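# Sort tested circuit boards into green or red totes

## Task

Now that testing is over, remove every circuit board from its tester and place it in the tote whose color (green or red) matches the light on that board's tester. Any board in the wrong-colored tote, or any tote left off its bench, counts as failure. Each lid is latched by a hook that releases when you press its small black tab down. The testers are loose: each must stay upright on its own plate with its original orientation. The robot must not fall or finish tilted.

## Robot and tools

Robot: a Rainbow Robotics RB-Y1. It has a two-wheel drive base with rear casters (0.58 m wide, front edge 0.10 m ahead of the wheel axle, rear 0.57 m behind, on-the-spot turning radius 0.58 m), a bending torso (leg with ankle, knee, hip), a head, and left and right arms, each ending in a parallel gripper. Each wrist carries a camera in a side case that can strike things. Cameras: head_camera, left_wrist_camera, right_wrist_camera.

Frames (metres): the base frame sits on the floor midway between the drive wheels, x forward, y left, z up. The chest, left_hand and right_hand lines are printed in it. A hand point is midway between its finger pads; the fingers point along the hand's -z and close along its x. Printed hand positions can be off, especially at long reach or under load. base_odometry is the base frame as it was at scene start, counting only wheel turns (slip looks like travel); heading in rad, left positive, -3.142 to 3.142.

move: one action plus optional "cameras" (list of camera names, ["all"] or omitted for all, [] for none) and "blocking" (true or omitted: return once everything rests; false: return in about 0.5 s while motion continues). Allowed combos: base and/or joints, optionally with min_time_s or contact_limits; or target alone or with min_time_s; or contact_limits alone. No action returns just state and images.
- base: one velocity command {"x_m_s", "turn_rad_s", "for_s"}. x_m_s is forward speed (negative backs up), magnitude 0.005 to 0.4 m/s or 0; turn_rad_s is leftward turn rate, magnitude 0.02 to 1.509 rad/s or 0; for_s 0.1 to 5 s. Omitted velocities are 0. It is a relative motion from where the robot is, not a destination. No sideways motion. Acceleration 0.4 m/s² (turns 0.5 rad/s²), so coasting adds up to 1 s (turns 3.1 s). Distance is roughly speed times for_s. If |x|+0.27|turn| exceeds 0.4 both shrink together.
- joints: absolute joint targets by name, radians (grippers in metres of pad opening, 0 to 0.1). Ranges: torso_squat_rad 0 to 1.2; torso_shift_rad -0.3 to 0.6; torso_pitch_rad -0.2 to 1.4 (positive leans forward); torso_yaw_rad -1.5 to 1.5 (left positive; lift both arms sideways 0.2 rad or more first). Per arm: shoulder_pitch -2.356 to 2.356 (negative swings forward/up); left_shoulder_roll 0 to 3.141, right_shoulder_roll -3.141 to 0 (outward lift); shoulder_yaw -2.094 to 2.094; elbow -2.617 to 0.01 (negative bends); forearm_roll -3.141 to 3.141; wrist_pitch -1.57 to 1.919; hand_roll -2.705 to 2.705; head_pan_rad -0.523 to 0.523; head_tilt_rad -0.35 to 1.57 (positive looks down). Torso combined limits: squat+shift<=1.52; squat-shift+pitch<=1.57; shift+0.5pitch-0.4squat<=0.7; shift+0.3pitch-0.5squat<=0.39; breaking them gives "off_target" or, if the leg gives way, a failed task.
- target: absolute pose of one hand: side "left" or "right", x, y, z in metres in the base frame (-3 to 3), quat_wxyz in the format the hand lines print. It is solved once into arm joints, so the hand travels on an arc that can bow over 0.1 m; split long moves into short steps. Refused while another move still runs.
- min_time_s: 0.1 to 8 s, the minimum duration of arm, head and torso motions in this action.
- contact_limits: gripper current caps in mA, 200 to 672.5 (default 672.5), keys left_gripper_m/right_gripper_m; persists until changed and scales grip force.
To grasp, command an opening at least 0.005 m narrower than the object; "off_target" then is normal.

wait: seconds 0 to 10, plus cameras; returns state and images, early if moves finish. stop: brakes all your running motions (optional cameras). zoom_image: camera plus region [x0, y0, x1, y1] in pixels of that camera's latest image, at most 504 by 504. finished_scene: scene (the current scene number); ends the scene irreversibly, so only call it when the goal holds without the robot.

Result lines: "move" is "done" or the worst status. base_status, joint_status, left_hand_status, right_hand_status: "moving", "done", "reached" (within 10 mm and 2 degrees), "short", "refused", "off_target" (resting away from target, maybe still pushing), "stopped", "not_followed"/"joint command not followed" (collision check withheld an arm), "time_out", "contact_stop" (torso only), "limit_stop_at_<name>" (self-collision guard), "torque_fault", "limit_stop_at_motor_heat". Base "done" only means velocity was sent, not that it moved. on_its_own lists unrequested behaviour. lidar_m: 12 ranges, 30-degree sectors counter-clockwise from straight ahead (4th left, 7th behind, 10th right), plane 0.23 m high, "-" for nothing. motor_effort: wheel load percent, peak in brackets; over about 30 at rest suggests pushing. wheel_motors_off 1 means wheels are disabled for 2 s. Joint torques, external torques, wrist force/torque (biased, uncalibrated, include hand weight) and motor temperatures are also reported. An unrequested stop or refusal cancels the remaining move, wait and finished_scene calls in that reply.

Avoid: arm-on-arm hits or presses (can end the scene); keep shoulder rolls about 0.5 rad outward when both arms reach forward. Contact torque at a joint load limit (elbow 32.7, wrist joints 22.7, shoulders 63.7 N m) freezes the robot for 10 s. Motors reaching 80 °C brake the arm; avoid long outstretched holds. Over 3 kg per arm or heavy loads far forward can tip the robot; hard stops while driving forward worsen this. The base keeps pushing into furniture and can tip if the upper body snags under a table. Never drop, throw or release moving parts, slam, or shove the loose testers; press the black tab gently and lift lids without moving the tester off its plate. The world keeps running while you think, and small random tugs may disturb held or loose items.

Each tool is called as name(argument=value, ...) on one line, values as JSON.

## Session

move()

Scene clock: 0.00 s.
Joint torques (N m): no reading
External joint torques (N m): no reading
Motor temperatures (°C): left_arm=[28 31 29 32 37 34 40] | right_arm=[34 34 28 32 45 36 36]
Wrist force (N): no reading
Wrist torque (N m): no reading
Wrist force, peak (N): no reading
base_odometry: x=+0.000 y=+0.000 heading=+0.000
lidar_m: 2.87 2.44 2.86 2.64 2.50 2.56 1.98 1.87 2.24 2.26 2.13 2.18
base_status: not commanded
joint_positions: torso_squat_rad=+0.350 torso_shift_rad=+0.000 torso_pitch_rad=+0.000 torso_yaw_rad=+0.000 left_shoulder_pitch_rad=-0.001 left_shoulder_roll_rad=+0.031 left_shoulder_yaw_rad=-0.041 left_elbow_rad=-0.170 left_forearm_roll_rad=+0.033 left_wrist_pitch_rad=+0.032 left_hand_roll_rad=+0.039 left_gripper_m=+0.100 right_shoulder_pitch_rad=+0.036 right_shoulder_roll_rad=-0.008 right_shoulder_yaw_rad=-0.002 right_elbow_rad=-0.181 right_forearm_roll_rad=-0.038 right_wrist_pitch_rad=-0.031 right_hand_roll_rad=+0.012 right_gripper_m=+0.099 head_pan_rad=+0.000 head_tilt_rad=+0.400
joint_status: not commanded
wheel_motors_off: 0
motor_effort: left_wheel=+3 right_wheel=-2
chest: x=-0.2280 y=-0.0008 z=+1.2475 quat_wxyz=(+1.000, +0.000, +0.000, +0.000) (m; base frame)
left_hand: x=-0.1518 y=+0.2404 z=+0.5662 quat_wxyz=(+0.997, +0.012, -0.070, +0.014) (m; base frame)
right_hand: x=-0.1586 y=-0.2280 z=+0.5658 quat_wxyz=(+0.996, -0.004, -0.089, -0.020) (m; base frame)
pictures: head_camera, left_wrist_camera, right_wrist_camera
camera_calibration:
head_camera: T_world_to_cam=[[0.00558805, -0.998764, 0.0493946, -0.0729161], [-0.352742, -0.0481889, -0.934479, 1.33893], [0.935704, -0.0122016, -0.352575, 0.642059], [0, 0, 0, 1]] pos_world=[-0.128073, -0.000470119, 1.48118]
left_wrist_camera: T_world_to_cam=[[0.990967, 0.0426958, 0.127124, 0.0668803], [-0.0219463, -0.883548, 0.467825, -0.0215703], [0.132294, -0.46639, -0.874631, 0.696404], [0, 0, 0, 1]] pos_world=[-0.15888, 0.302882, 0.610686]
right_wrist_camera: T_world_to_cam=[[-0.979227, 0.0586123, -0.194112, -0.0296431], [-0.0323789, 0.899827, 0.435044, -0.0129038], [0.200166, 0.432292, -0.879237, 0.699438], [0, 0, 0, 1]] pos_world=[-0.169449, -0.289013, 0.614832]

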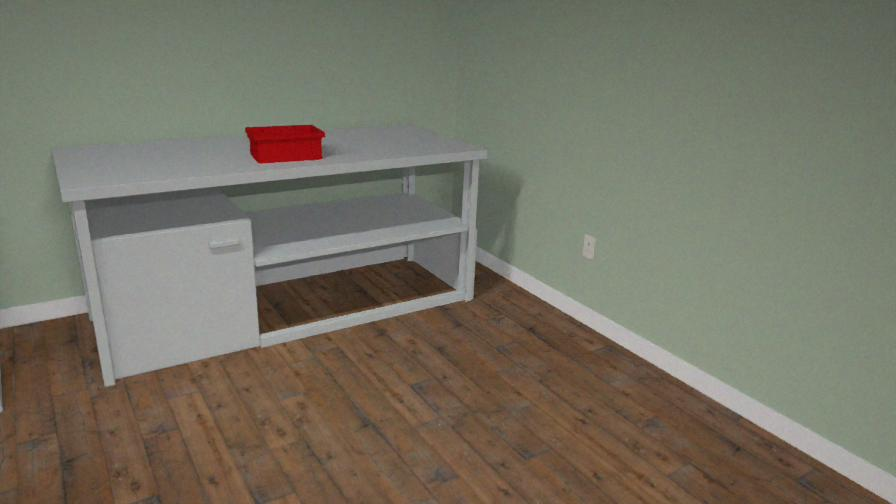

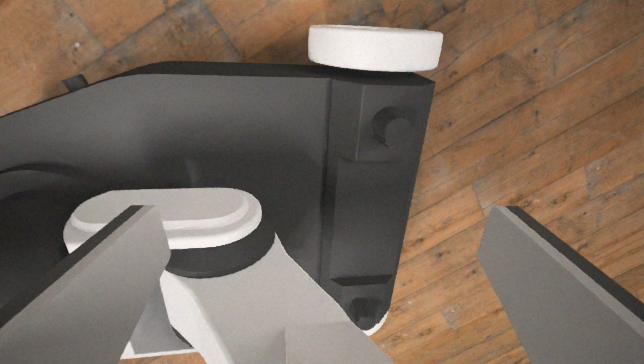

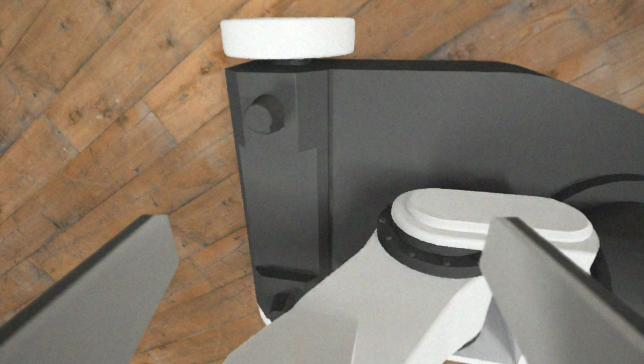

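move(base={"turn_rad_s":0.6,"for_s":1.7}, joints={"head_tilt_rad":0.15,"left_shoulder_roll_rad":0.3,"right_shoulder_roll_rad":-0.3}, cameras=["head_camera"])

move(base={"turn_rad_s":0.6,"for_s":1.7}, cameras=["head_camera"])

move(base={"turn_rad_s":0.6,"for_s":1.7}, cameras=["head_camera"])

move(base={"turn_rad_s":0.6,"for_s":1.7}, cameras=["head_camera"])

move(base={"turn_rad_s":0.6,"for_s":1.7}, cameras=["head_camera"])

Scene clock: 10.70 s.
Joint torques (N m): left_arm=[-2.24 7.1 0.69 -0.42 0.14 -0.3 0.1] | right_arm=[-1.23 -6.79 -1.11 -0.17 -0.24 -0.5 -0.07]
External joint torques (N m): left_arm=[-0.22 -1.48 0.04 0.02 0.13 0.06 0.11] | right_arm=[-0.02 2.84 -0.36 0.18 -0.24 -0.07 -0.08]
Motor temperatures (°C): left_arm=[28 31 29 32 37 34 40] | right_arm=[34 34 28 32 45 36 36]
Wrist force (N): left_arm=[-2.5 -1.8 -9.4] | right_arm=[1.1 12.4 -12.2]
Wrist torque (N m): left_arm=[0.08 -0.45 -0.21] | right_arm=[-0.15 0.79 0.51]
Wrist force, peak (N): left_arm=[-2.3 -1.8 -10.1] | right_arm=[1.0 13.1 -13.2]
move: done
base_odometry: x=+0.000 y=+0.000 heading=+1.020
lidar_m: 2.86 2.67 2.50 2.54 1.99 1.85 2.24 2.28 2.14 2.18 2.80 2.45
base_status: done (sent for 1.7 of 1.7 s)
joint_positions: torso_squat_rad=+0.350 torso_shift_rad=+0.000 torso_pitch_rad=+0.000 torso_yaw_rad=+0.000 left_shoulder_pitch_rad=-0.001 left_shoulder_roll_rad=+0.300 left_shoulder_yaw_rad=-0.041 left_elbow_rad=-0.170 left_forearm_roll_rad=+0.033 left_wrist_pitch_rad=+0.032 left_hand_roll_rad=+0.039 left_gripper_m=+0.100 right_shoulder_pitch_rad=+0.036 right_shoulder_roll_rad=-0.301 right_shoulder_yaw_rad=-0.002 right_elbow_rad=-0.181 right_forearm_roll_rad=-0.038 right_wrist_pitch_rad=-0.031 right_hand_roll_rad=+0.012 right_gripper_m=+0.099 head_pan_rad=+0.000 head_tilt_rad=+0.150
joint_status: all done
wheel_motors_off: 0
motor_effort: left_wheel=+1(31) right_wheel=+4(28)
chest: x=-0.2280 y=-0.0007 z=+1.2475 quat_wxyz=(+1.000, +0.000, +0.000, +0.000) (m; base frame)
left_hand: x=-0.1518 y=+0.4420 z=+0.5992 quat_wxyz=(+0.987, +0.145, -0.071, +0.005) (m; base frame)
right_hand: x=-0.1601 y=-0.4462 z=+0.5997 quat_wxyz=(+0.985, -0.148, -0.089, -0.002) (m; base frame)
pictures: head_camera
camera_calibration:
head_camera: T_world_to_cam=[[-0.00704421, -0.998762, 0.0492522, -0.0752904], [-0.110609, -0.0481729, -0.992696, 1.47308], [0.993839, -0.0124405, -0.110133, 0.303085], [0, 0, 0, 1]] pos_world=[-0.138812, -0.000463964, 1.49941]

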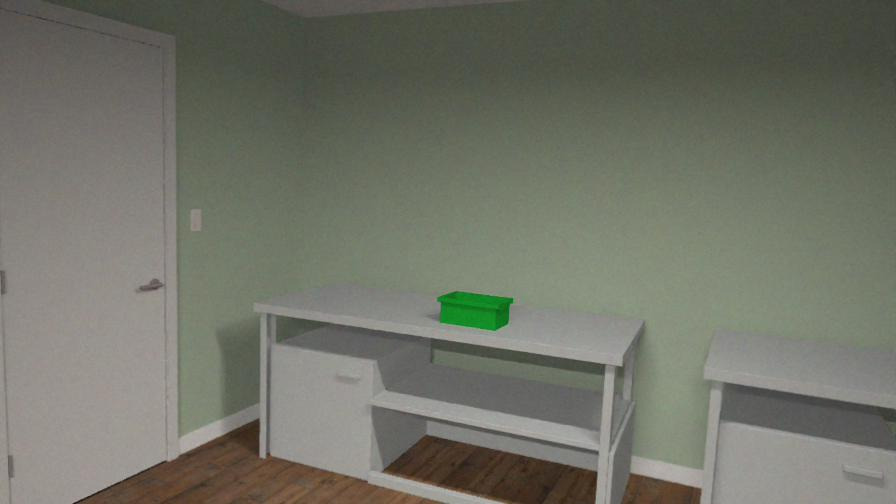

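Scene clock: 13.93 s.
Joint torques (N m): left_arm=[-2.03 7.39 0.5 -0.31 0.21 -0.3 0.11] | right_arm=[-1.5 -7.39 -1.11 -0.14 -0.23 -0.52 0.01]
External joint torques (N m): left_arm=[-0.01 -1.2 -0.16 0.14 0.2 0.06 0.11] | right_arm=[-0.29 2.24 -0.35 0.22 -0.23 -0.09 0]
Motor temperatures (°C): left_arm=[28 31 29 32 37 34 40] | right_arm=[34 34 28 32 45 36 36]
Wrist force (N): left_arm=[-2.8 -1.8 -9.8] | right_arm=[1.1 12.7 -12.5]
Wrist torque (N m): left_arm=[0.07 -0.46 -0.22] | right_arm=[-0.18 0.77 0.52]
Wrist force, peak (N): left_arm=[-3.0 -1.9 -9.8] | right_arm=[1.0 13.0 -12.6]
move: done
base_odometry: x=+0.000 y=+0.000 heading=+2.039
lidar_m: 2.50 2.52 2.01 1.85 2.24 2.30 2.12 2.17 2.72 2.45 2.46 2.70
base_status: done (sent for 1.7 of 1.7 s)
joint_positions: torso_squat_rad=+0.350 torso_shift_rad=+0.000 torso_pitch_rad=+0.000 torso_yaw_rad=+0.000 left_shoulder_pitch_rad=-0.001 left_shoulder_roll_rad=+0.300 left_shoulder_yaw_rad=-0.041 left_elbow_rad=-0.170 left_forearm_roll_rad=+0.033 left_wrist_pitch_rad=+0.032 left_hand_roll_rad=+0.039 left_gripper_m=+0.100 right_shoulder_pitch_rad=+0.036 right_shoulder_roll_rad=-0.300 right_shoulder_yaw_rad=-0.002 right_elbow_rad=-0.181 right_forearm_roll_rad=-0.038 right_wrist_pitch_rad=-0.031 right_hand_roll_rad=+0.012 right_gripper_m=+0.099 head_pan_rad=+0.000 head_tilt_rad=+0.150
joint_status: not commanded
wheel_motors_off: 0
motor_effort: left_wheel=+1(17) right_wheel=+4(25)
chest: x=-0.2280 y=-0.0007 z=+1.2475 quat_wxyz=(+1.000, +0.000, +0.000, +0.000) (m; base frame)
left_hand: x=-0.1518 y=+0.4420 z=+0.5992 quat_wxyz=(+0.987, +0.145, -0.071, +0.005) (m; base frame)
right_hand: x=-0.1601 y=-0.4462 z=+0.5997 quat_wxyz=(+0.985, -0.148, -0.089, -0.002) (m; base frame)
pictures: head_camera
camera_calibration:
head_camera: T_world_to_cam=[[-0.00704978, -0.998762, 0.0492482, -0.0752898], [-0.110608, -0.0481684, -0.992696, 1.47308], [0.993839, -0.0124455, -0.110131, 0.303084], [0, 0, 0, 1]] pos_world=[-0.138813, -0.000468618, 1.49941]

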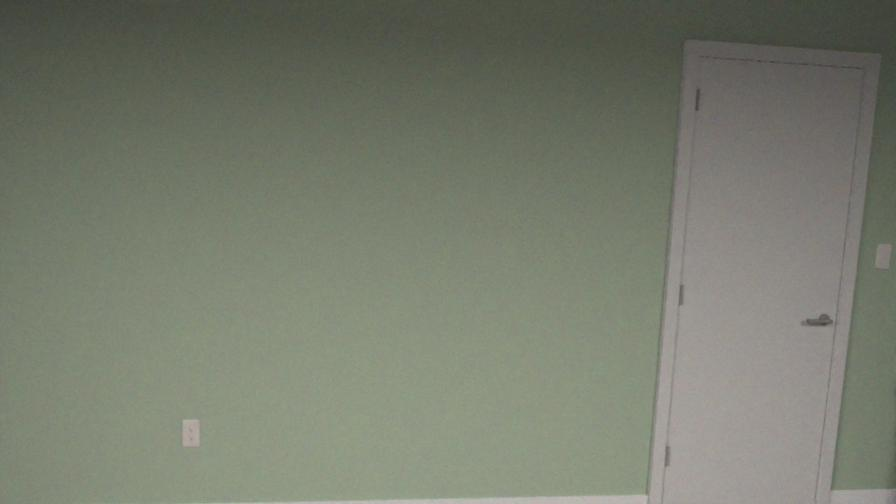

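Scene clock: 17.17 s.
Joint torques (N m): left_arm=[-1.91 7.14 0.57 -0.45 0.18 -0.29 0.1] | right_arm=[-1.53 -7.61 -1.06 -0.2 -0.25 -0.54 0.05]
External joint torques (N m): left_arm=[0.1 -1.45 -0.09 -0.01 0.16 0.07 0.11] | right_arm=[-0.32 2.02 -0.31 0.15 -0.26 -0.11 0.05]
Motor temperatures (°C): left_arm=[28 31 29 32 37 34 40] | right_arm=[34 34 28 32 45 36 36]
Wrist force (N): left_arm=[-2.7 -1.6 -9.7] | right_arm=[1.3 12.5 -12.1]
Wrist torque (N m): left_arm=[0.05 -0.47 -0.22] | right_arm=[-0.19 0.82 0.50]
Wrist force, peak (N): left_arm=[-2.6 -1.7 -9.9] | right_arm=[0.9 12.6 -13.1]
move: done
base_odometry: x=+0.000 y=+0.000 heading=+3.059
lidar_m: 2.05 1.85 2.24 2.33 2.12 2.14 2.65 2.45 2.47 2.74 2.50 2.52
base_status: done (sent for 1.7 of 1.7 s)
joint_positions: torso_squat_rad=+0.350 torso_shift_rad=+0.000 torso_pitch_rad=+0.000 torso_yaw_rad=+0.000 left_shoulder_pitch_rad=-0.001 left_shoulder_roll_rad=+0.300 left_shoulder_yaw_rad=-0.041 left_elbow_rad=-0.170 left_forearm_roll_rad=+0.033 left_wrist_pitch_rad=+0.032 left_hand_roll_rad=+0.039 left_gripper_m=+0.100 right_shoulder_pitch_rad=+0.036 right_shoulder_roll_rad=-0.300 right_shoulder_yaw_rad=-0.002 right_elbow_rad=-0.181 right_forearm_roll_rad=-0.038 right_wrist_pitch_rad=-0.031 right_hand_roll_rad=+0.012 right_gripper_m=+0.099 head_pan_rad=+0.000 head_tilt_rad=+0.150
joint_status: not commanded
wheel_motors_off: 0
motor_effort: left_wheel=+1(17) right_wheel=+4(24)
chest: x=-0.2280 y=-0.0007 z=+1.2475 quat_wxyz=(+1.000, +0.000, +0.000, +0.000) (m; base frame)
left_hand: x=-0.1518 y=+0.4420 z=+0.5992 quat_wxyz=(+0.987, +0.145, -0.071, +0.005) (m; base frame)
right_hand: x=-0.1601 y=-0.4461 z=+0.5997 quat_wxyz=(+0.985, -0.148, -0.089, -0.002) (m; base frame)
pictures: head_camera
camera_calibration:
head_camera: T_world_to_cam=[[-0.00705319, -0.998762, 0.0492512, -0.0752922], [-0.110606, -0.048171, -0.992696, 1.47308], [0.993839, -0.0124492, -0.110129, 0.303083], [0, 0, 0, 1]] pos_world=[-0.138815, -0.000465994, 1.49941]

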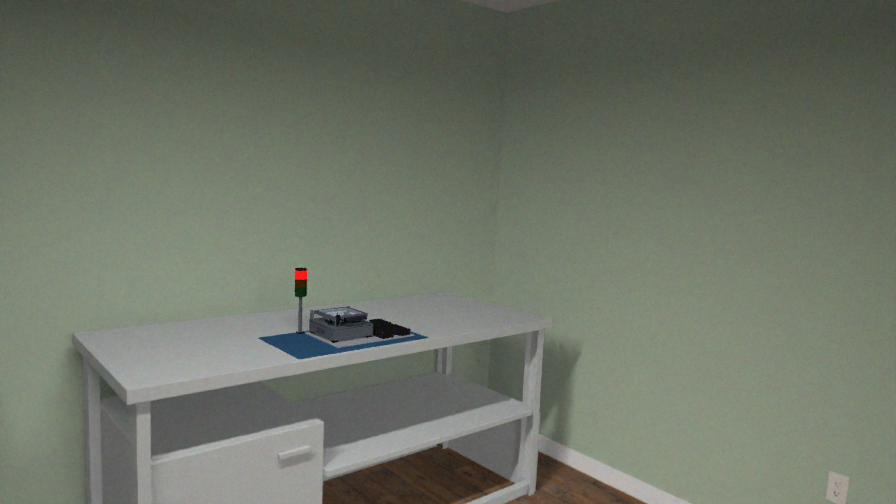

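Scene clock: 20.40 s.
Joint torques (N m): left_arm=[-2.04 7.36 0.68 -0.46 0.2 -0.26 0.12] | right_arm=[-1.36 -7.54 -0.93 -0.31 -0.19 -0.53 -0.1]
External joint torques (N m): left_arm=[-0.02 -1.23 0.03 -0.01 0.18 0.1 0.12] | right_arm=[-0.15 2.08 -0.17 0.05 -0.2 -0.09 -0.11]
Motor temperatures (°C): left_arm=[28 31 29 32 37 34 40] | right_arm=[34 34 28 32 45 36 36]
Wrist force (N): left_arm=[-2.7 -1.6 -9.5] | right_arm=[1.2 12.7 -12.4]
Wrist torque (N m): left_arm=[0.05 -0.47 -0.22] | right_arm=[-0.21 0.81 0.53]
Wrist force, peak (N): left_arm=[-3.0 -2.0 -9.8] | right_arm=[1.4 12.7 -12.8]
move: done
base_odometry: x=+0.000 y=+0.000 heading=-2.204
lidar_m: 2.24 2.33 2.13 2.13 2.60 2.44 2.46 2.79 2.51 2.52 2.08 1.86
base_status: done (sent for 1.7 of 1.7 s)
joint_positions: torso_squat_rad=+0.350 torso_shift_rad=+0.000 torso_pitch_rad=+0.000 torso_yaw_rad=+0.000 left_shoulder_pitch_rad=-0.001 left_shoulder_roll_rad=+0.300 left_shoulder_yaw_rad=-0.041 left_elbow_rad=-0.170 left_forearm_roll_rad=+0.033 left_wrist_pitch_rad=+0.032 left_hand_roll_rad=+0.039 left_gripper_m=+0.100 right_shoulder_pitch_rad=+0.036 right_shoulder_roll_rad=-0.300 right_shoulder_yaw_rad=-0.002 right_elbow_rad=-0.181 right_forearm_roll_rad=-0.038 right_wrist_pitch_rad=-0.031 right_hand_roll_rad=+0.012 right_gripper_m=+0.099 head_pan_rad=+0.000 head_tilt_rad=+0.150
joint_status: not commanded
wheel_motors_off: 0
motor_effort: left_wheel=+1(15) right_wheel=+4(24)
chest: x=-0.2280 y=-0.0007 z=+1.2475 quat_wxyz=(+1.000, +0.000, +0.000, +0.000) (m; base frame)
left_hand: x=-0.1518 y=+0.4420 z=+0.5992 quat_wxyz=(+0.987, +0.145, -0.071, +0.005) (m; base frame)
right_hand: x=-0.1601 y=-0.4461 z=+0.5997 quat_wxyz=(+0.985, -0.148, -0.089, -0.002) (m; base frame)
pictures: head_camera
camera_calibration:
head_camera: T_world_to_cam=[[-0.00705483, -0.998762, 0.0492499, -0.0752919], [-0.110605, -0.0481695, -0.992696, 1.47308], [0.993839, -0.0124506, -0.110129, 0.303083], [0, 0, 0, 1]] pos_world=[-0.138816, -0.000467385, 1.49941]

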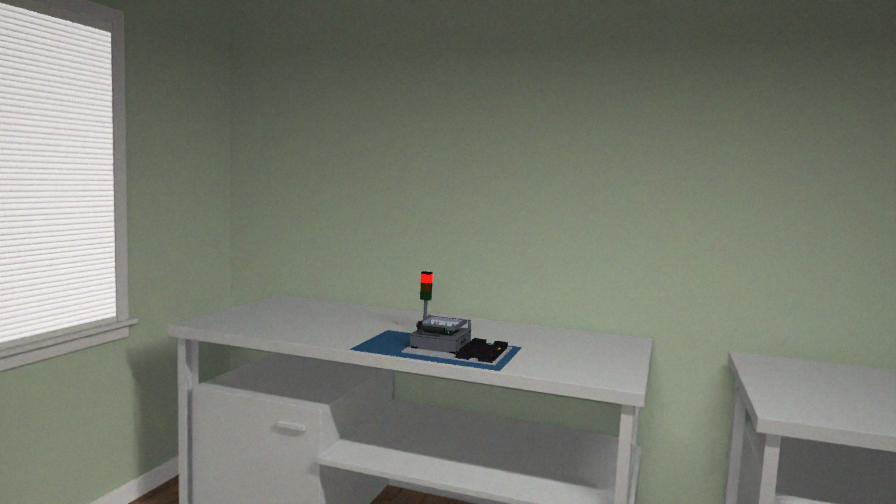

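Scene clock: 23.63 s.
Joint torques (N m): left_arm=[-1.97 7.22 0.53 -0.39 0.19 -0.39 0.1] | right_arm=[-1.36 -7.71 -1.14 -0.16 -0.25 -0.53 -0.02]
External joint torques (N m): left_arm=[0.05 -1.37 -0.12 0.05 0.17 -0.03 0.1] | right_arm=[-0.15 1.91 -0.39 0.2 -0.25 -0.1 -0.03]
Motor temperatures (°C): left_arm=[28 31 29 32 37 34 40] | right_arm=[34 34 28 32 45 36 36]
Wrist force (N): left_arm=[-2.7 -2.0 -9.4] | right_arm=[1.1 12.4 -11.9]
Wrist torque (N m): left_arm=[0.10 -0.47 -0.22] | right_arm=[-0.16 0.77 0.52]
Wrist force, peak (N): left_arm=[-3.0 -2.0 -9.9] | right_arm=[1.1 12.7 -12.8]
move: done
base_odometry: x=+0.000 y=+0.000 heading=-1.185
lidar_m: 2.12 2.13 2.54 2.45 2.46 2.79 2.51 2.51 2.12 1.86 2.24 2.28
base_status: done (sent for 1.7 of 1.7 s)
joint_positions: torso_squat_rad=+0.350 torso_shift_rad=+0.000 torso_pitch_rad=+0.000 torso_yaw_rad=+0.000 left_shoulder_pitch_rad=-0.001 left_shoulder_roll_rad=+0.300 left_shoulder_yaw_rad=-0.041 left_elbow_rad=-0.170 left_forearm_roll_rad=+0.033 left_wrist_pitch_rad=+0.032 left_hand_roll_rad=+0.039 left_gripper_m=+0.100 right_shoulder_pitch_rad=+0.036 right_shoulder_roll_rad=-0.300 right_shoulder_yaw_rad=-0.002 right_elbow_rad=-0.181 right_forearm_roll_rad=-0.038 right_wrist_pitch_rad=-0.031 right_hand_roll_rad=+0.012 right_gripper_m=+0.099 head_pan_rad=+0.000 head_tilt_rad=+0.150
joint_status: not commanded
wheel_motors_off: 0
motor_effort: left_wheel=+2(15) right_wheel=+6(24)
chest: x=-0.2280 y=-0.0007 z=+1.2475 quat_wxyz=(+1.000, +0.000, +0.000, +0.000) (m; base frame)
left_hand: x=-0.1518 y=+0.4420 z=+0.5992 quat_wxyz=(+0.987, +0.145, -0.071, +0.005) (m; base frame)
right_hand: x=-0.1601 y=-0.4461 z=+0.5997 quat_wxyz=(+0.985, -0.148, -0.089, -0.002) (m; base frame)
pictures: head_camera
camera_calibration:
head_camera: T_world_to_cam=[[-0.00705519, -0.998762, 0.0492499, -0.075292], [-0.110605, -0.0481695, -0.992696, 1.47308], [0.993839, -0.0124509, -0.110128, 0.303083], [0, 0, 0, 1]] pos_world=[-0.138817, -0.000467438, 1.49941]

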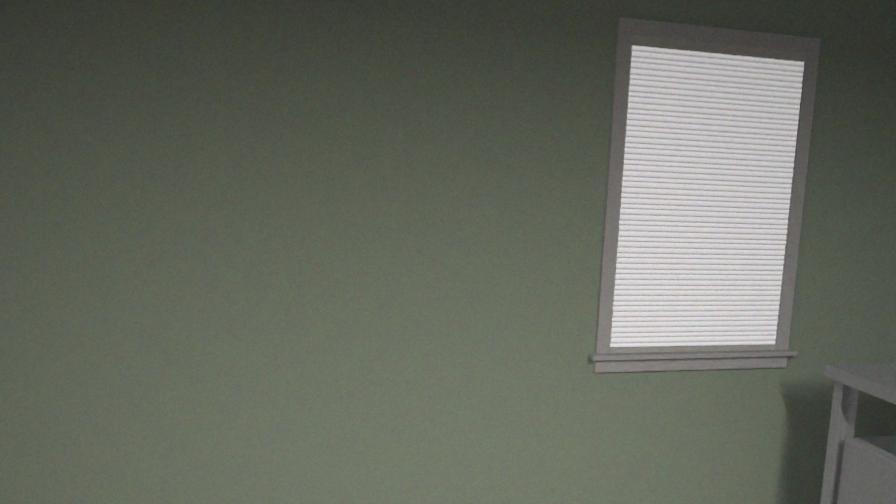

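move(base={"turn_rad_s":-0.5,"for_s":1.64}, joints={"left_shoulder_roll_rad":0.826,"left_elbow_rad":-1.8,"right_shoulder_roll_rad":-0.93,"right_elbow_rad":-1.6,"torso_pitch_rad":0.5,"head_tilt_rad":0,"left_gripper_m":0,"right_gripper_m":0.026}, cameras=[])

move(joints={"left_shoulder_pitch_rad":-0.18,"left_shoulder_roll_rad":0.826,"left_shoulder_yaw_rad":0.639,"left_elbow_rad":-2.617,"left_forearm_roll_rad":1.498,"left_wrist_pitch_rad":1.626,"left_hand_roll_rad":0.549}, cameras=[])

move(joints={"right_shoulder_pitch_rad":-1.994,"right_shoulder_roll_rad":-0.934,"right_shoulder_yaw_rad":1.075,"right_elbow_rad":-1.606,"right_forearm_roll_rad":-1.5,"right_wrist_pitch_rad":1.69,"right_hand_roll_rad":-1.181}, cameras=["head_camera"])

Scene clock: 58.47 s.
Joint torques (N m): left_arm=[-2.06 10.27 7.85 -5.85 0.22 -1.3 0.06] | right_arm=[-1.12 -13.13 -8.39 -4.56 -0.14 -1.17 0]
External joint torques (N m): left_arm=[0.75 -0.39 0.11 1.1 0.18 0.13 0.09] | right_arm=[0.49 1.54 0.79 0.64 -0.2 0.03 -0.03]
Motor temperatures (°C): left_arm=[28 31 29 32 37 34 40] | right_arm=[34 34 28 32 45 36 36]
Wrist force (N): left_arm=[-6.3 -3.7 -6.1] | right_arm=[-1.1 14.7 -9.5]
Wrist torque (N m): left_arm=[0.21 -0.66 -0.20] | right_arm=[-0.31 0.69 0.49]
Wrist force, peak (N): left_arm=[-3.8 -3.8 -9.6] | right_arm=[0.0 14.1 -12.6]
move: done
base_odometry: x=+0.000 y=+0.000 heading=-2.001
lidar_m: 2.24 2.20 2.13 2.23 2.54 2.44 2.86 2.59 2.51 2.61 1.92 1.86
base_status: done (sent for 1.63 of 1.63 s)
joint_positions: torso_squat_rad=+0.350 torso_shift_rad=+0.000 torso_pitch_rad=+0.500 torso_yaw_rad=+0.000 left_shoulder_pitch_rad=-0.001 left_shoulder_roll_rad=+0.826 left_shoulder_yaw_rad=-0.041 left_elbow_rad=-1.800 left_forearm_roll_rad=+0.033 left_wrist_pitch_rad=+0.032 left_hand_roll_rad=+0.039 left_gripper_m=+0.000 right_shoulder_pitch_rad=+0.036 right_shoulder_roll_rad=-0.930 right_shoulder_yaw_rad=-0.003 right_elbow_rad=-1.600 right_forearm_roll_rad=-0.038 right_wrist_pitch_rad=-0.031 right_hand_roll_rad=+0.012 right_gripper_m=+0.026 head_pan_rad=+0.000 head_tilt_rad=+0.000
joint_status: all done
wheel_motors_off: 0
motor_effort: left_wheel=+2(23) right_wheel=+1(24)
chest: x=-0.0797 y=-0.0007 z=+1.2096 quat_wxyz=(+0.969, +0.000, +0.247, +0.000) (m; base frame)
left_hand: x=+0.3361 y=+0.3541 z=+0.9003 quat_wxyz=(+0.755, +0.133, -0.541, -0.345) (m; base frame)
right_hand: x=+0.3160 y=-0.4567 z=+0.8716 quat_wxyz=(+0.769, -0.210, -0.468, +0.382) (m; base frame)
pictures: none
No camera images: "cameras" was empty.

Scene clock: 60.13 s.
Joint torques (N m): left_arm=[-3.61 9.28 5.57 -2.02 0.24 -1.64 -0.38] | right_arm=[-1.12 -13.08 -8.2 -4.51 -0.18 -1.19 0.03]
External joint torques (N m): left_arm=[-0.39 -0.21 0.03 0.65 -0.07 -0.4 -0.35] | right_arm=[0.5 1.6 0.99 0.69 -0.24 0.02 0]
Motor temperatures (°C): left_arm=[28 31 29 32 37 34 40] | right_arm=[34 34 28 32 45 36 36]
Wrist force (N): left_arm=[-4.6 2.5 -8.7] | right_arm=[-1.3 14.6 -9.9]
Wrist torque (N m): left_arm=[-0.17 -0.57 -0.18] | right_arm=[-0.30 0.69 0.49]
Wrist force, peak (N): left_arm=[-7.5 -5.3 -5.7] | right_arm=[-1.2 15.1 -9.8]
move: done
base_odometry: x=+0.000 y=+0.000 heading=-2.001
lidar_m: 2.24 2.20 2.13 2.22 2.55 2.44 2.86 2.59 2.51 2.62 1.92 1.86
base_status: not commanded
joint_positions: torso_squat_rad=+0.350 torso_shift_rad=+0.000 torso_pitch_rad=+0.500 torso_yaw_rad=+0.000 left_shoulder_pitch_rad=-0.180 left_shoulder_roll_rad=+0.826 left_shoulder_yaw_rad=+0.639 left_elbow_rad=-2.617 left_forearm_roll_rad=+1.498 left_wrist_pitch_rad=+1.626 left_hand_roll_rad=+0.549 left_gripper_m=+0.000 right_shoulder_pitch_rad=+0.036 right_shoulder_roll_rad=-0.930 right_shoulder_yaw_rad=-0.003 right_elbow_rad=-1.600 right_forearm_roll_rad=-0.038 right_wrist_pitch_rad=-0.031 right_hand_roll_rad=+0.012 right_gripper_m=+0.026 head_pan_rad=+0.000 head_tilt_rad=+0.000
joint_status: all done
wheel_motors_off: 0
motor_effort: left_wheel=+6(7) right_wheel=+1(3)
chest: x=-0.0797 y=-0.0007 z=+1.2096 quat_wxyz=(+0.969, +0.000, +0.247, +0.000) (m; base frame)
left_hand: x=+0.2001 y=+0.2201 z=+1.0798 quat_wxyz=(+0.942, -0.251, -0.210, -0.076) (m; base frame)
right_hand: x=+0.3160 y=-0.4567 z=+0.8717 quat_wxyz=(+0.769, -0.210, -0.468, +0.382) (m; base frame)
pictures: none
No camera images: "cameras" was empty.

Scene clock: 62.80 s.
Joint torques (N m): left_arm=[-3.46 9.54 5.68 -2 0.36 -1.39 -0.37] | right_arm=[-19.81 -6.6 -9.33 0.74 0.7 -0.49 0.36]
External joint torques (N m): left_arm=[-0.24 0.05 0.14 0.67 0.05 -0.15 -0.34] | right_arm=[2.66 0.72 1.35 0.27 0.14 -0.35 0.35]
Motor temperatures (°C): left_arm=[28 31 29 32 37 34 40] | right_arm=[34 34 28 32 45 36 36]
Wrist force (N): left_arm=[-4.2 2.5 -8.9] | right_arm=[1.2 10.8 -13.4]
Wrist torque (N m): left_arm=[-0.17 -0.53 -0.19] | right_arm=[-0.06 0.79 0.54]
Wrist force, peak (N): left_arm=[-4.7 3.0 -8.7] | right_arm=[-2.7 14.6 -9.8]
move: done
base_odometry: x=+0.000 y=+0.000 heading=-2.001
lidar_m: 2.23 2.20 2.13 2.22 2.54 2.43 2.87 2.58 2.51 2.62 1.92 1.86
base_status: not commanded
joint_positions: torso_squat_rad=+0.350 torso_shift_rad=+0.000 torso_pitch_rad=+0.500 torso_yaw_rad=+0.000 left_shoulder_pitch_rad=-0.180 left_shoulder_roll_rad=+0.826 left_shoulder_yaw_rad=+0.639 left_elbow_rad=-2.617 left_forearm_roll_rad=+1.498 left_wrist_pitch_rad=+1.626 left_hand_roll_rad=+0.549 left_gripper_m=+0.000 right_shoulder_pitch_rad=-1.995 right_shoulder_roll_rad=-0.934 right_shoulder_yaw_rad=+1.075 right_elbow_rad=-1.606 right_forearm_roll_rad=-1.500 right_wrist_pitch_rad=+1.690 right_hand_roll_rad=-1.181 right_gripper_m=+0.026 head_pan_rad=+0.000 head_tilt_rad=+0.000
joint_status: all done
wheel_motors_off: 0
motor_effort: left_wheel=+6(7) right_wheel=+2(2)
chest: x=-0.0798 y=-0.0007 z=+1.2096 quat_wxyz=(+0.969, +0.000, +0.247, +0.000) (m; base frame)
left_hand: x=+0.2001 y=+0.2201 z=+1.0798 quat_wxyz=(+0.942, -0.251, -0.210, -0.076) (m; base frame)
right_hand: x=+0.3800 y=-0.0798 z=+1.1308 quat_wxyz=(+0.996, +0.000, -0.086, +0.001) (m; base frame)
pictures: head_camera
camera_calibration:
head_camera: T_world_to_cam=[[0.010465, -0.998759, 0.0486959, -0.0697679], [-0.44407, -0.0482749, -0.894691, 1.30454], [0.895931, -0.0122614, -0.444024, 0.517594], [0, 0, 0, 1]] pos_world=[0.116311, -0.000358182, 1.40038]

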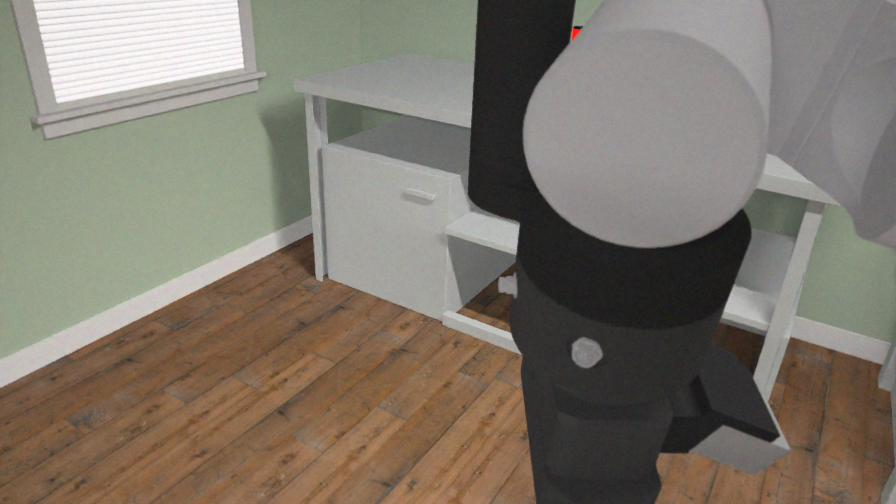

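move(target={"side":"right","x":0.30,"y":-0.20,"z":1.16,"quat_wxyz":[0.924,0,-0.383,0]}, cameras=[])

move(base={"x_m_s":0.35,"for_s":3.6}, cameras=[])

move(base={"turn_rad_s":-0.4,"for_s":1.29}, cameras=["head_camera"])

Scene clock: 77.93 s.
Joint torques (N m): left_arm=[-3.31 9.29 5.81 -1.97 0.4 -1.33 -0.38] | right_arm=[-9.11 -5.23 -9.16 2.54 1.24 -0.06 0.1]
External joint torques (N m): left_arm=[-0.09 -0.2 0.27 0.7 0.09 -0.09 -0.35] | right_arm=[1.93 0.89 -0.75 -0.32 -0.28 -0.07 0.07]
Motor temperatures (°C): left_arm=[28 31 29 32 37 34 40] | right_arm=[35 34 28 32 45 36 36]
Wrist force (N): left_arm=[-4.2 2.5 -9.1] | right_arm=[-2.2 11.1 -11.6]
Wrist torque (N m): left_arm=[-0.18 -0.55 -0.19] | right_arm=[-0.11 0.56 0.48]
Wrist force, peak (N): left_arm=[-4.4 3.0 -9.0] | right_arm=[1.1 11.2 -13.7]
move: short
base_odometry: x=+0.000 y=+0.000 heading=-2.001
lidar_m: 2.24 2.20 2.13 2.22 2.55 2.44 2.86 2.59 2.51 2.62 1.91 1.85
base_status: not commanded
joint_positions: torso_squat_rad=+0.350 torso_shift_rad=+0.000 torso_pitch_rad=+0.500 torso_yaw_rad=+0.000 left_shoulder_pitch_rad=-0.180 left_shoulder_roll_rad=+0.826 left_shoulder_yaw_rad=+0.639 left_elbow_rad=-2.617 left_forearm_roll_rad=+1.498 left_wrist_pitch_rad=+1.626 left_hand_roll_rad=+0.549 left_gripper_m=+0.000 right_shoulder_pitch_rad=-1.816 right_shoulder_roll_rad=-1.652 right_shoulder_yaw_rad=+1.007 right_elbow_rad=-2.617 right_forearm_roll_rad=-1.141 right_wrist_pitch_rad=+1.465 right_hand_roll_rad=-1.570 right_gripper_m=+0.026 head_pan_rad=+0.000 head_tilt_rad=+0.000
joint_status: all done
wheel_motors_off: 0
motor_effort: left_wheel=+5(8) right_wheel=-1(2)
chest: x=-0.0798 y=-0.0007 z=+1.2096 quat_wxyz=(+0.969, +0.000, +0.247, +0.000) (m; base frame)
left_hand: x=+0.2001 y=+0.2200 z=+1.0799 quat_wxyz=(+0.942, -0.251, -0.210, -0.077) (m; base frame)
right_hand: x=+0.3007 y=-0.2000 z=+1.1603 quat_wxyz=(+0.936, -0.004, -0.353, -0.002) (m; base frame)
right_hand_status: short (checked arc, as near as the solve gets, planned for 1.3 s): 1 mm and 3.8 deg off. The place is met; only the turn is off.
pictures: none
No camera images: "cameras" was empty.

Scene clock: 82.70 s.
Joint torques (N m): left_arm=[-3.14 9.39 5.71 -2.01 0.55 -1.31 -0.31] | right_arm=[-9.42 -5.28 -8.55 2.64 1.21 -0.09 0.12]
External joint torques (N m): left_arm=[0.08 -0.11 0.17 0.65 0.24 -0.07 -0.28] | right_arm=[1.62 0.84 -0.14 -0.22 -0.31 -0.11 0.08]
Motor temperatures (°C): left_arm=[28 31 29 32 37 34 40] | right_arm=[35 34 28 32 45 36 36]
Wrist force (N): left_arm=[-4.1 2.7 -8.6] | right_arm=[-2.3 10.8 -11.6]
Wrist torque (N m): left_arm=[-0.19 -0.51 -0.17] | right_arm=[-0.10 0.58 0.50]
Wrist force, peak (N): left_arm=[-4.3 2.7 -9.2] | right_arm=[-2.1 11.2 -12.0]
move: done
base_odometry: x=-0.525 y=-1.145 heading=-2.001
lidar_m: 0.98 1.21 1.48 1.54 2.15 3.54 3.66 3.26 3.16 1.25 1.01 1.49
base_status: done (sent for 3.6 of 3.6 s)
joint_positions: torso_squat_rad=+0.350 torso_shift_rad=+0.000 torso_pitch_rad=+0.500 torso_yaw_rad=+0.000 left_shoulder_pitch_rad=-0.180 left_shoulder_roll_rad=+0.826 left_shoulder_yaw_rad=+0.639 left_elbow_rad=-2.617 left_forearm_roll_rad=+1.498 left_wrist_pitch_rad=+1.626 left_hand_roll_rad=+0.549 left_gripper_m=+0.000 right_shoulder_pitch_rad=-1.816 right_shoulder_roll_rad=-1.652 right_shoulder_yaw_rad=+1.007 right_elbow_rad=-2.617 right_forearm_roll_rad=-1.141 right_wrist_pitch_rad=+1.465 right_hand_roll_rad=-1.570 right_gripper_m=+0.026 head_pan_rad=+0.000 head_tilt_rad=+0.000
joint_status: not commanded
wheel_motors_off: 0
motor_effort: left_wheel=-2(31) right_wheel=+0(27)
chest: x=-0.0797 y=-0.0007 z=+1.2096 quat_wxyz=(+0.969, +0.000, +0.247, +0.000) (m; base frame)
left_hand: x=+0.2002 y=+0.2200 z=+1.0798 quat_wxyz=(+0.942, -0.251, -0.210, -0.077) (m; base frame)
right_hand: x=+0.3008 y=-0.2000 z=+1.1602 quat_wxyz=(+0.936, -0.004, -0.353, -0.002) (m; base frame)
pictures: none
No camera images: "cameras" was empty.

Scene clock: 85.10 s.
Joint torques (N m): left_arm=[-3.16 9.14 5.66 -1.94 0.42 -1.32 -0.38] | right_arm=[-9.65 -5.09 -8.55 2.66 1.16 -0.14 0.15]
External joint torques (N m): left_arm=[0.06 -0.35 0.12 0.73 0.1 -0.07 -0.35] | right_arm=[1.4 1.03 -0.14 -0.2 -0.36 -0.16 0.12]
Motor temperatures (°C): left_arm=[28 31 29 32 37 34 40] | right_arm=[35 34 29 32 45 35 36]
Wrist force (N): left_arm=[-4.3 2.9 -8.7] | right_arm=[-1.9 10.9 -11.5]
Wrist torque (N m): left_arm=[-0.24 -0.56 -0.18] | right_arm=[-0.09 0.61 0.51]
Wrist force, peak (N): left_arm=[-4.5 2.6 -9.1] | right_arm=[-2.2 11.2 -11.8]
move: done
base_odometry: x=-0.525 y=-1.145 heading=-2.521
lidar_m: 1.49 0.97 1.22 1.47 1.54 2.16 3.55 3.67 3.26 2.85 1.24 1.00
base_status: done (sent for 1.3 of 1.3 s)
joint_positions: torso_squat_rad=+0.350 torso_shift_rad=+0.000 torso_pitch_rad=+0.500 torso_yaw_rad=+0.000 left_shoulder_pitch_rad=-0.180 left_shoulder_roll_rad=+0.826 left_shoulder_yaw_rad=+0.639 left_elbow_rad=-2.617 left_forearm_roll_rad=+1.498 left_wrist_pitch_rad=+1.626 left_hand_roll_rad=+0.549 left_gripper_m=+0.000 right_shoulder_pitch_rad=-1.816 right_shoulder_roll_rad=-1.652 right_shoulder_yaw_rad=+1.007 right_elbow_rad=-2.617 right_forearm_roll_rad=-1.141 right_wrist_pitch_rad=+1.465 right_hand_roll_rad=-1.570 right_gripper_m=+0.026 head_pan_rad=+0.000 head_tilt_rad=+0.000
joint_status: not commanded
wheel_motors_off: 0
motor_effort: left_wheel=+2(24) right_wheel=+0(26)
chest: x=-0.0797 y=-0.0007 z=+1.2096 quat_wxyz=(+0.969, +0.000, +0.247, +0.000) (m; base frame)
left_hand: x=+0.2002 y=+0.2201 z=+1.0798 quat_wxyz=(+0.942, -0.251, -0.210, -0.077) (m; base frame)
right_hand: x=+0.3008 y=-0.2000 z=+1.1603 quat_wxyz=(+0.936, -0.004, -0.353, -0.002) (m; base frame)
pictures: head_camera
camera_calibration:
head_camera: T_world_to_cam=[[0.0104443, -0.998761, 0.0486577, -0.0697496], [-0.444188, -0.0482298, -0.894634, 1.30448], [0.895873, -0.0122694, -0.444141, 0.517672], [0, 0, 0, 1]] pos_world=[0.116393, -0.00039703, 1.40034]

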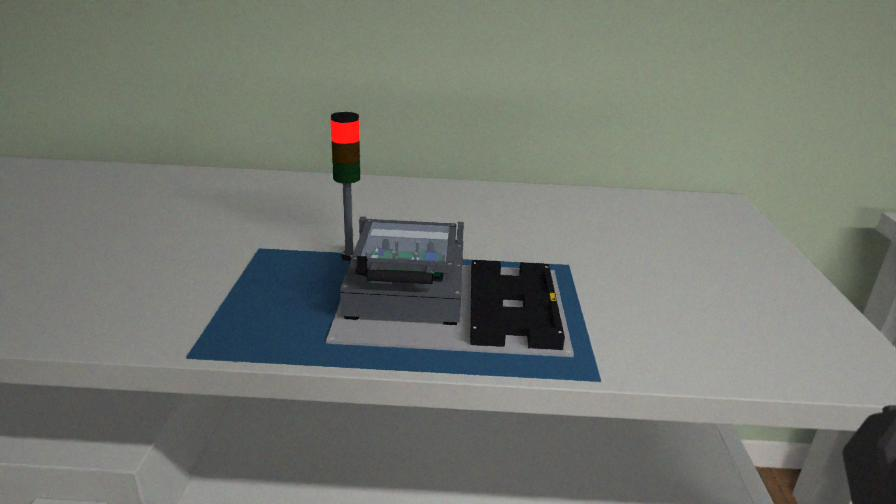

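move(base={"turn_rad_s":0.2,"for_s":0.5}, cameras=[])

move(base={"x_m_s":0.2,"for_s":2.25}, cameras=[])

move(base={"turn_rad_s":-0.2,"for_s":0.5}, joints={"head_tilt_rad":0.6}, cameras=["head_camera"])

Scene clock: 102.13 s.
Joint torques (N m): left_arm=[-3.44 9.26 5.76 -2.03 0.48 -1.38 -0.28] | right_arm=[-9.49 -5.12 -8.5 2.61 1.23 -0.1 0.16]
External joint torques (N m): left_arm=[-0.22 -0.23 0.22 0.64 0.17 -0.13 -0.26] | right_arm=[1.55 1.01 -0.09 -0.25 -0.3 -0.11 0.12]
Motor temperatures (°C): left_arm=[28 31 29 32 37 34 40] | right_arm=[35 34 29 32 45 35 36]
Wrist force (N): left_arm=[-4.4 2.6 -8.4] | right_arm=[-2.0 10.8 -11.6]
Wrist torque (N m): left_arm=[-0.19 -0.58 -0.18] | right_arm=[-0.07 0.58 0.49]
Wrist force, peak (N): left_arm=[-4.5 2.8 -8.9] | right_arm=[-2.5 11.1 -11.9]
move: done
base_odometry: x=-0.525 y=-1.145 heading=-2.421
lidar_m: 1.32 0.99 1.35 1.48 1.60 2.42 3.55 3.99 3.19 2.87 1.04 1.00
base_status: done (sent for 0.5 of 0.5 s)
joint_positions: torso_squat_rad=+0.350 torso_shift_rad=+0.000 torso_pitch_rad=+0.500 torso_yaw_rad=+0.000 left_shoulder_pitch_rad=-0.180 left_shoulder_roll_rad=+0.826 left_shoulder_yaw_rad=+0.639 left_elbow_rad=-2.617 left_forearm_roll_rad=+1.498 left_wrist_pitch_rad=+1.626 left_hand_roll_rad=+0.549 left_gripper_m=+0.000 right_shoulder_pitch_rad=-1.816 right_shoulder_roll_rad=-1.652 right_shoulder_yaw_rad=+1.007 right_elbow_rad=-2.617 right_forearm_roll_rad=-1.141 right_wrist_pitch_rad=+1.465 right_hand_roll_rad=-1.570 right_gripper_m=+0.026 head_pan_rad=+0.000 head_tilt_rad=+0.000
joint_status: not commanded
wheel_motors_off: 0
motor_effort: left_wheel=-2(19) right_wheel=-1(15)
chest: x=-0.0797 y=-0.0007 z=+1.2096 quat_wxyz=(+0.969, +0.000, +0.247, +0.000) (m; base frame)
left_hand: x=+0.2002 y=+0.2201 z=+1.0798 quat_wxyz=(+0.942, -0.251, -0.210, -0.077) (m; base frame)
right_hand: x=+0.3008 y=-0.2000 z=+1.1603 quat_wxyz=(+0.936, -0.004, -0.353, -0.002) (m; base frame)
pictures: none
No camera images: "cameras" was empty.

Scene clock: 105.27 s.
Joint torques (N m): left_arm=[-3.4 9.63 5.7 -2.08 0.54 -1.32 -0.3] | right_arm=[-9.31 -5.29 -8.5 2.64 1.14 -0.17 0.12]
External joint torques (N m): left_arm=[-0.18 0.14 0.16 0.59 0.23 -0.08 -0.27] | right_arm=[1.73 0.84 -0.09 -0.23 -0.39 -0.19 0.08]
Motor temperatures (°C): left_arm=[28 31 29 32 37 34 40] | right_arm=[35 34 29 32 45 35 36]
Wrist force (N): left_arm=[-4.3 2.6 -8.5] | right_arm=[-2.0 10.8 -11.6]
Wrist torque (N m): left_arm=[-0.19 -0.55 -0.19] | right_arm=[-0.10 0.61 0.49]
Wrist force, peak (N): left_arm=[-4.8 2.9 -9.0] | right_arm=[-1.8 10.9 -12.2]
move: done
base_odometry: x=-0.866 y=-1.444 heading=-2.421
lidar_m: 1.04 0.58 0.64 1.42 1.53 2.34 4.00 4.08 3.26 1.10 0.74 1.05
base_status: done (sent for 2.27 of 2.27 s)
joint_positions: torso_squat_rad=+0.350 torso_shift_rad=+0.000 torso_pitch_rad=+0.500 torso_yaw_rad=+0.000 left_shoulder_pitch_rad=-0.180 left_shoulder_roll_rad=+0.826 left_shoulder_yaw_rad=+0.639 left_elbow_rad=-2.617 left_forearm_roll_rad=+1.498 left_wrist_pitch_rad=+1.626 left_hand_roll_rad=+0.549 left_gripper_m=+0.000 right_shoulder_pitch_rad=-1.816 right_shoulder_roll_rad=-1.652 right_shoulder_yaw_rad=+1.007 right_elbow_rad=-2.617 right_forearm_roll_rad=-1.141 right_wrist_pitch_rad=+1.465 right_hand_roll_rad=-1.570 right_gripper_m=+0.026 head_pan_rad=+0.000 head_tilt_rad=+0.000
joint_status: not commanded
wheel_motors_off: 0
motor_effort: left_wheel=-6(25) right_wheel=+2(29)
chest: x=-0.0797 y=-0.0007 z=+1.2096 quat_wxyz=(+0.969, +0.000, +0.247, +0.000) (m; base frame)
left_hand: x=+0.2002 y=+0.2201 z=+1.0798 quat_wxyz=(+0.942, -0.251, -0.210, -0.077) (m; base frame)
right_hand: x=+0.3008 y=-0.2000 z=+1.1602 quat_wxyz=(+0.936, -0.004, -0.353, -0.002) (m; base frame)
pictures: none
No camera images: "cameras" was empty.

Scene clock: 106.47 s.
Joint torques (N m): left_arm=[-3.08 9.45 5.68 -2.02 0.46 -1.35 -0.31] | right_arm=[-9.27 -5.03 -8.55 2.72 1.15 -0.13 0.16]
External joint torques (N m): left_arm=[0.14 -0.04 0.14 0.66 0.15 -0.11 -0.28] | right_arm=[1.78 1.09 -0.14 -0.14 -0.38 -0.14 0.12]
Motor temperatures (°C): left_arm=[28 31 29 32 37 34 40] | right_arm=[35 34 29 32 45 35 36]
Wrist force (N): left_arm=[-4.2 2.8 -8.6] | right_arm=[-2.4 10.8 -11.8]
Wrist torque (N m): left_arm=[-0.22 -0.53 -0.18] | right_arm=[-0.08 0.56 0.52]
Wrist force, peak (N): left_arm=[-4.5 2.8 -8.8] | right_arm=[-2.2 11.1 -11.9]
move: done
base_odometry: x=-0.866 y=-1.444 heading=-2.521
lidar_m: 1.04 0.61 0.59 1.42 1.48 2.08 4.00 4.43 3.32 1.09 0.75 0.99
base_status: done (sent for 0.5 of 0.5 s)
joint_positions: torso_squat_rad=+0.350 torso_shift_rad=+0.000 torso_pitch_rad=+0.500 torso_yaw_rad=+0.000 left_shoulder_pitch_rad=-0.180 left_shoulder_roll_rad=+0.826 left_shoulder_yaw_rad=+0.639 left_elbow_rad=-2.617 left_forearm_roll_rad=+1.498 left_wrist_pitch_rad=+1.626 left_hand_roll_rad=+0.549 left_gripper_m=+0.000 right_shoulder_pitch_rad=-1.816 right_shoulder_roll_rad=-1.652 right_shoulder_yaw_rad=+1.007 right_elbow_rad=-2.617 right_forearm_roll_rad=-1.141 right_wrist_pitch_rad=+1.465 right_hand_roll_rad=-1.570 right_gripper_m=+0.026 head_pan_rad=+0.000 head_tilt_rad=+0.600
joint_status: all done
wheel_motors_off: 0
motor_effort: left_wheel=+0(22) right_wheel=-3(23)
chest: x=-0.0797 y=-0.0007 z=+1.2096 quat_wxyz=(+0.969, +0.000, +0.247, +0.000) (m; base frame)
left_hand: x=+0.2002 y=+0.2201 z=+1.0798 quat_wxyz=(+0.942, -0.251, -0.210, -0.076) (m; base frame)
right_hand: x=+0.3008 y=-0.2000 z=+1.1603 quat_wxyz=(+0.936, -0.004, -0.353, -0.002) (m; base frame)
pictures: head_camera
camera_calibration:
head_camera: T_world_to_cam=[[0.0365826, -0.998751, 0.0340351, -0.0505691], [-0.871724, -0.0485456, -0.487586, 0.760106], [0.488629, -0.011832, -0.872411, 1.12086], [0, 0, 0, 1]] pos_world=[0.116769, -0.00034414, 1.35019]

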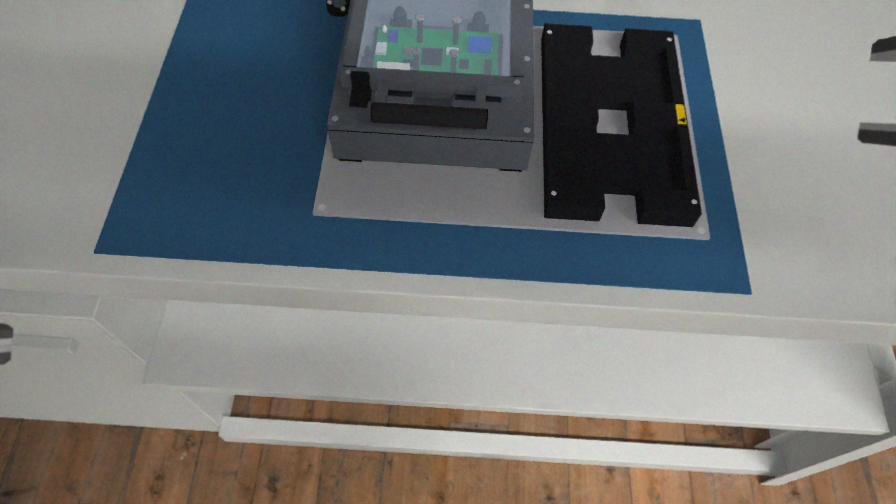

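move(base={"turn_rad_s":-0.1,"for_s":0.2}, cameras=[])

move(base={"x_m_s":0.1,"for_s":1.15}, cameras=["head_camera"])

zoom_image(camera="head_camera", region=[290, 0, 590, 280])

Scene clock: 120.83 s.
Joint torques (N m): left_arm=[-3.3 9.24 5.62 -2.11 0.42 -1.35 -0.35] | right_arm=[-9.14 -5.16 -8.5 2.62 1.23 -0.13 0.04]
External joint torques (N m): left_arm=[-0.08 -0.25 0.09 0.56 0.11 -0.1 -0.32] | right_arm=[1.91 0.97 -0.09 -0.25 -0.3 -0.14 0.01]
Motor temperatures (°C): left_arm=[28 31 29 32 37 34 40] | right_arm=[35 34 29 32 45 35 36]
Wrist force (N): left_arm=[-4.4 2.8 -8.6] | right_arm=[-2.3 10.7 -11.6]
Wrist torque (N m): left_arm=[-0.21 -0.56 -0.18] | right_arm=[-0.05 0.56 0.49]
Wrist force, peak (N): left_arm=[-4.6 2.7 -8.9] | right_arm=[-2.0 11.4 -11.9]
move: done
base_odometry: x=-0.866 y=-1.444 heading=-2.541
lidar_m: 1.04 0.62 0.59 1.42 1.47 2.03 4.00 4.12 3.33 1.13 0.74 0.98
base_status: done (sent for 0.2 of 0.2 s)
joint_positions: torso_squat_rad=+0.350 torso_shift_rad=+0.000 torso_pitch_rad=+0.500 torso_yaw_rad=+0.000 left_shoulder_pitch_rad=-0.180 left_shoulder_roll_rad=+0.826 left_shoulder_yaw_rad=+0.639 left_elbow_rad=-2.617 left_forearm_roll_rad=+1.498 left_wrist_pitch_rad=+1.626 left_hand_roll_rad=+0.549 left_gripper_m=+0.000 right_shoulder_pitch_rad=-1.816 right_shoulder_roll_rad=-1.652 right_shoulder_yaw_rad=+1.007 right_elbow_rad=-2.617 right_forearm_roll_rad=-1.141 right_wrist_pitch_rad=+1.465 right_hand_roll_rad=-1.570 right_gripper_m=+0.026 head_pan_rad=+0.000 head_tilt_rad=+0.600
joint_status: not commanded
wheel_motors_off: 0
motor_effort: left_wheel=+1(20) right_wheel=-5(26)
chest: x=-0.0797 y=-0.0007 z=+1.2096 quat_wxyz=(+0.969, +0.000, +0.247, +0.000) (m; base frame)
left_hand: x=+0.2002 y=+0.2201 z=+1.0798 quat_wxyz=(+0.942, -0.251, -0.210, -0.076) (m; base frame)
right_hand: x=+0.3008 y=-0.1999 z=+1.1603 quat_wxyz=(+0.936, -0.004, -0.353, -0.002) (m; base frame)
pictures: none
No camera images: "cameras" was empty.

Scene clock: 122.53 s.
Joint torques (N m): left_arm=[-3.39 9.44 5.73 -2.08 0.45 -1.3 -0.33] | right_arm=[-9.55 -5.18 -8.32 2.7 1.15 -0.16 0.18]
External joint torques (N m): left_arm=[-0.17 -0.05 0.19 0.59 0.14 -0.05 -0.3] | right_arm=[1.5 0.94 0.09 -0.17 -0.38 -0.17 0.14]
Motor temperatures (°C): left_arm=[28 31 29 32 37 34 40] | right_arm=[35 34 29 32 45 35 36]
Wrist force (N): left_arm=[-4.2 2.7 -8.7] | right_arm=[-2.3 10.9 -11.5]
Wrist torque (N m): left_arm=[-0.18 -0.54 -0.19] | right_arm=[-0.09 0.57 0.50]
Wrist force, peak (N): left_arm=[-4.5 2.7 -8.8] | right_arm=[-1.8 11.0 -12.2]
move: done
base_odometry: x=-0.963 y=-1.510 heading=-2.541
lidar_m: 0.93 0.61 0.51 1.07 1.47 2.04 4.12 4.51 3.34 1.07 0.70 0.96
base_status: done (sent for 1.17 of 1.17 s)
joint_positions: torso_squat_rad=+0.350 torso_shift_rad=+0.000 torso_pitch_rad=+0.500 torso_yaw_rad=+0.000 left_shoulder_pitch_rad=-0.180 left_shoulder_roll_rad=+0.826 left_shoulder_yaw_rad=+0.639 left_elbow_rad=-2.617 left_forearm_roll_rad=+1.498 left_wrist_pitch_rad=+1.626 left_hand_roll_rad=+0.549 left_gripper_m=+0.000 right_shoulder_pitch_rad=-1.816 right_shoulder_roll_rad=-1.652 right_shoulder_yaw_rad=+1.007 right_elbow_rad=-2.617 right_forearm_roll_rad=-1.141 right_wrist_pitch_rad=+1.465 right_hand_roll_rad=-1.570 right_gripper_m=+0.026 head_pan_rad=+0.000 head_tilt_rad=+0.600
joint_status: not commanded
wheel_motors_off: 0
motor_effort: left_wheel=-4(27) right_wheel=+0(26)
chest: x=-0.0796 y=-0.0007 z=+1.2096 quat_wxyz=(+0.969, +0.000, +0.247, +0.000) (m; base frame)
left_hand: x=+0.2002 y=+0.2201 z=+1.0798 quat_wxyz=(+0.942, -0.251, -0.210, -0.076) (m; base frame)
right_hand: x=+0.3009 y=-0.1999 z=+1.1602 quat_wxyz=(+0.936, -0.004, -0.352, -0.002) (m; base frame)
pictures: head_camera
camera_calibration:
head_camera: T_world_to_cam=[[0.0365837, -0.998751, 0.0340354, -0.0505674], [-0.871781, -0.0485453, -0.487484, 0.760039], [0.488528, -0.0118374, -0.872468, 1.12087], [0, 0, 0, 1]] pos_world=[0.116861, -0.00033963, 1.35015]

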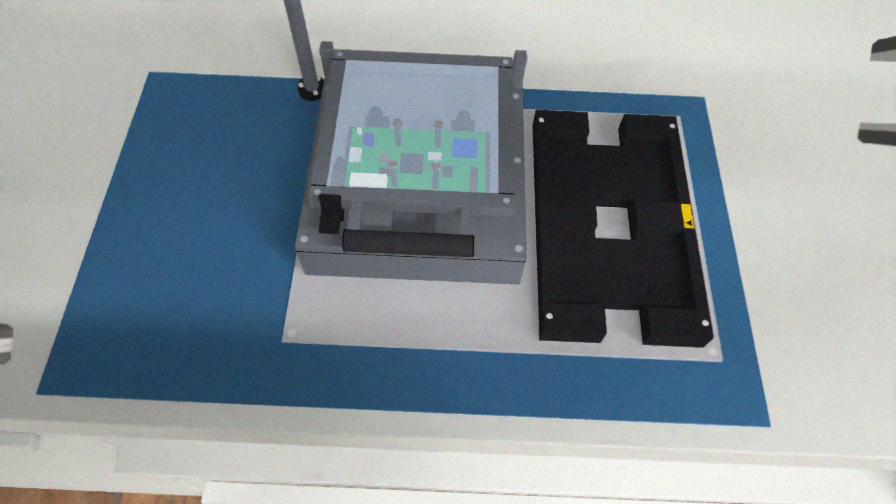

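Scaled by 1.680 from the camera's 896x504 image, which has a finer 1280x720 frame.

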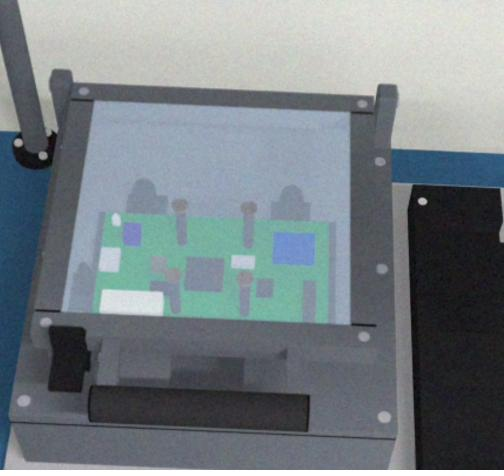

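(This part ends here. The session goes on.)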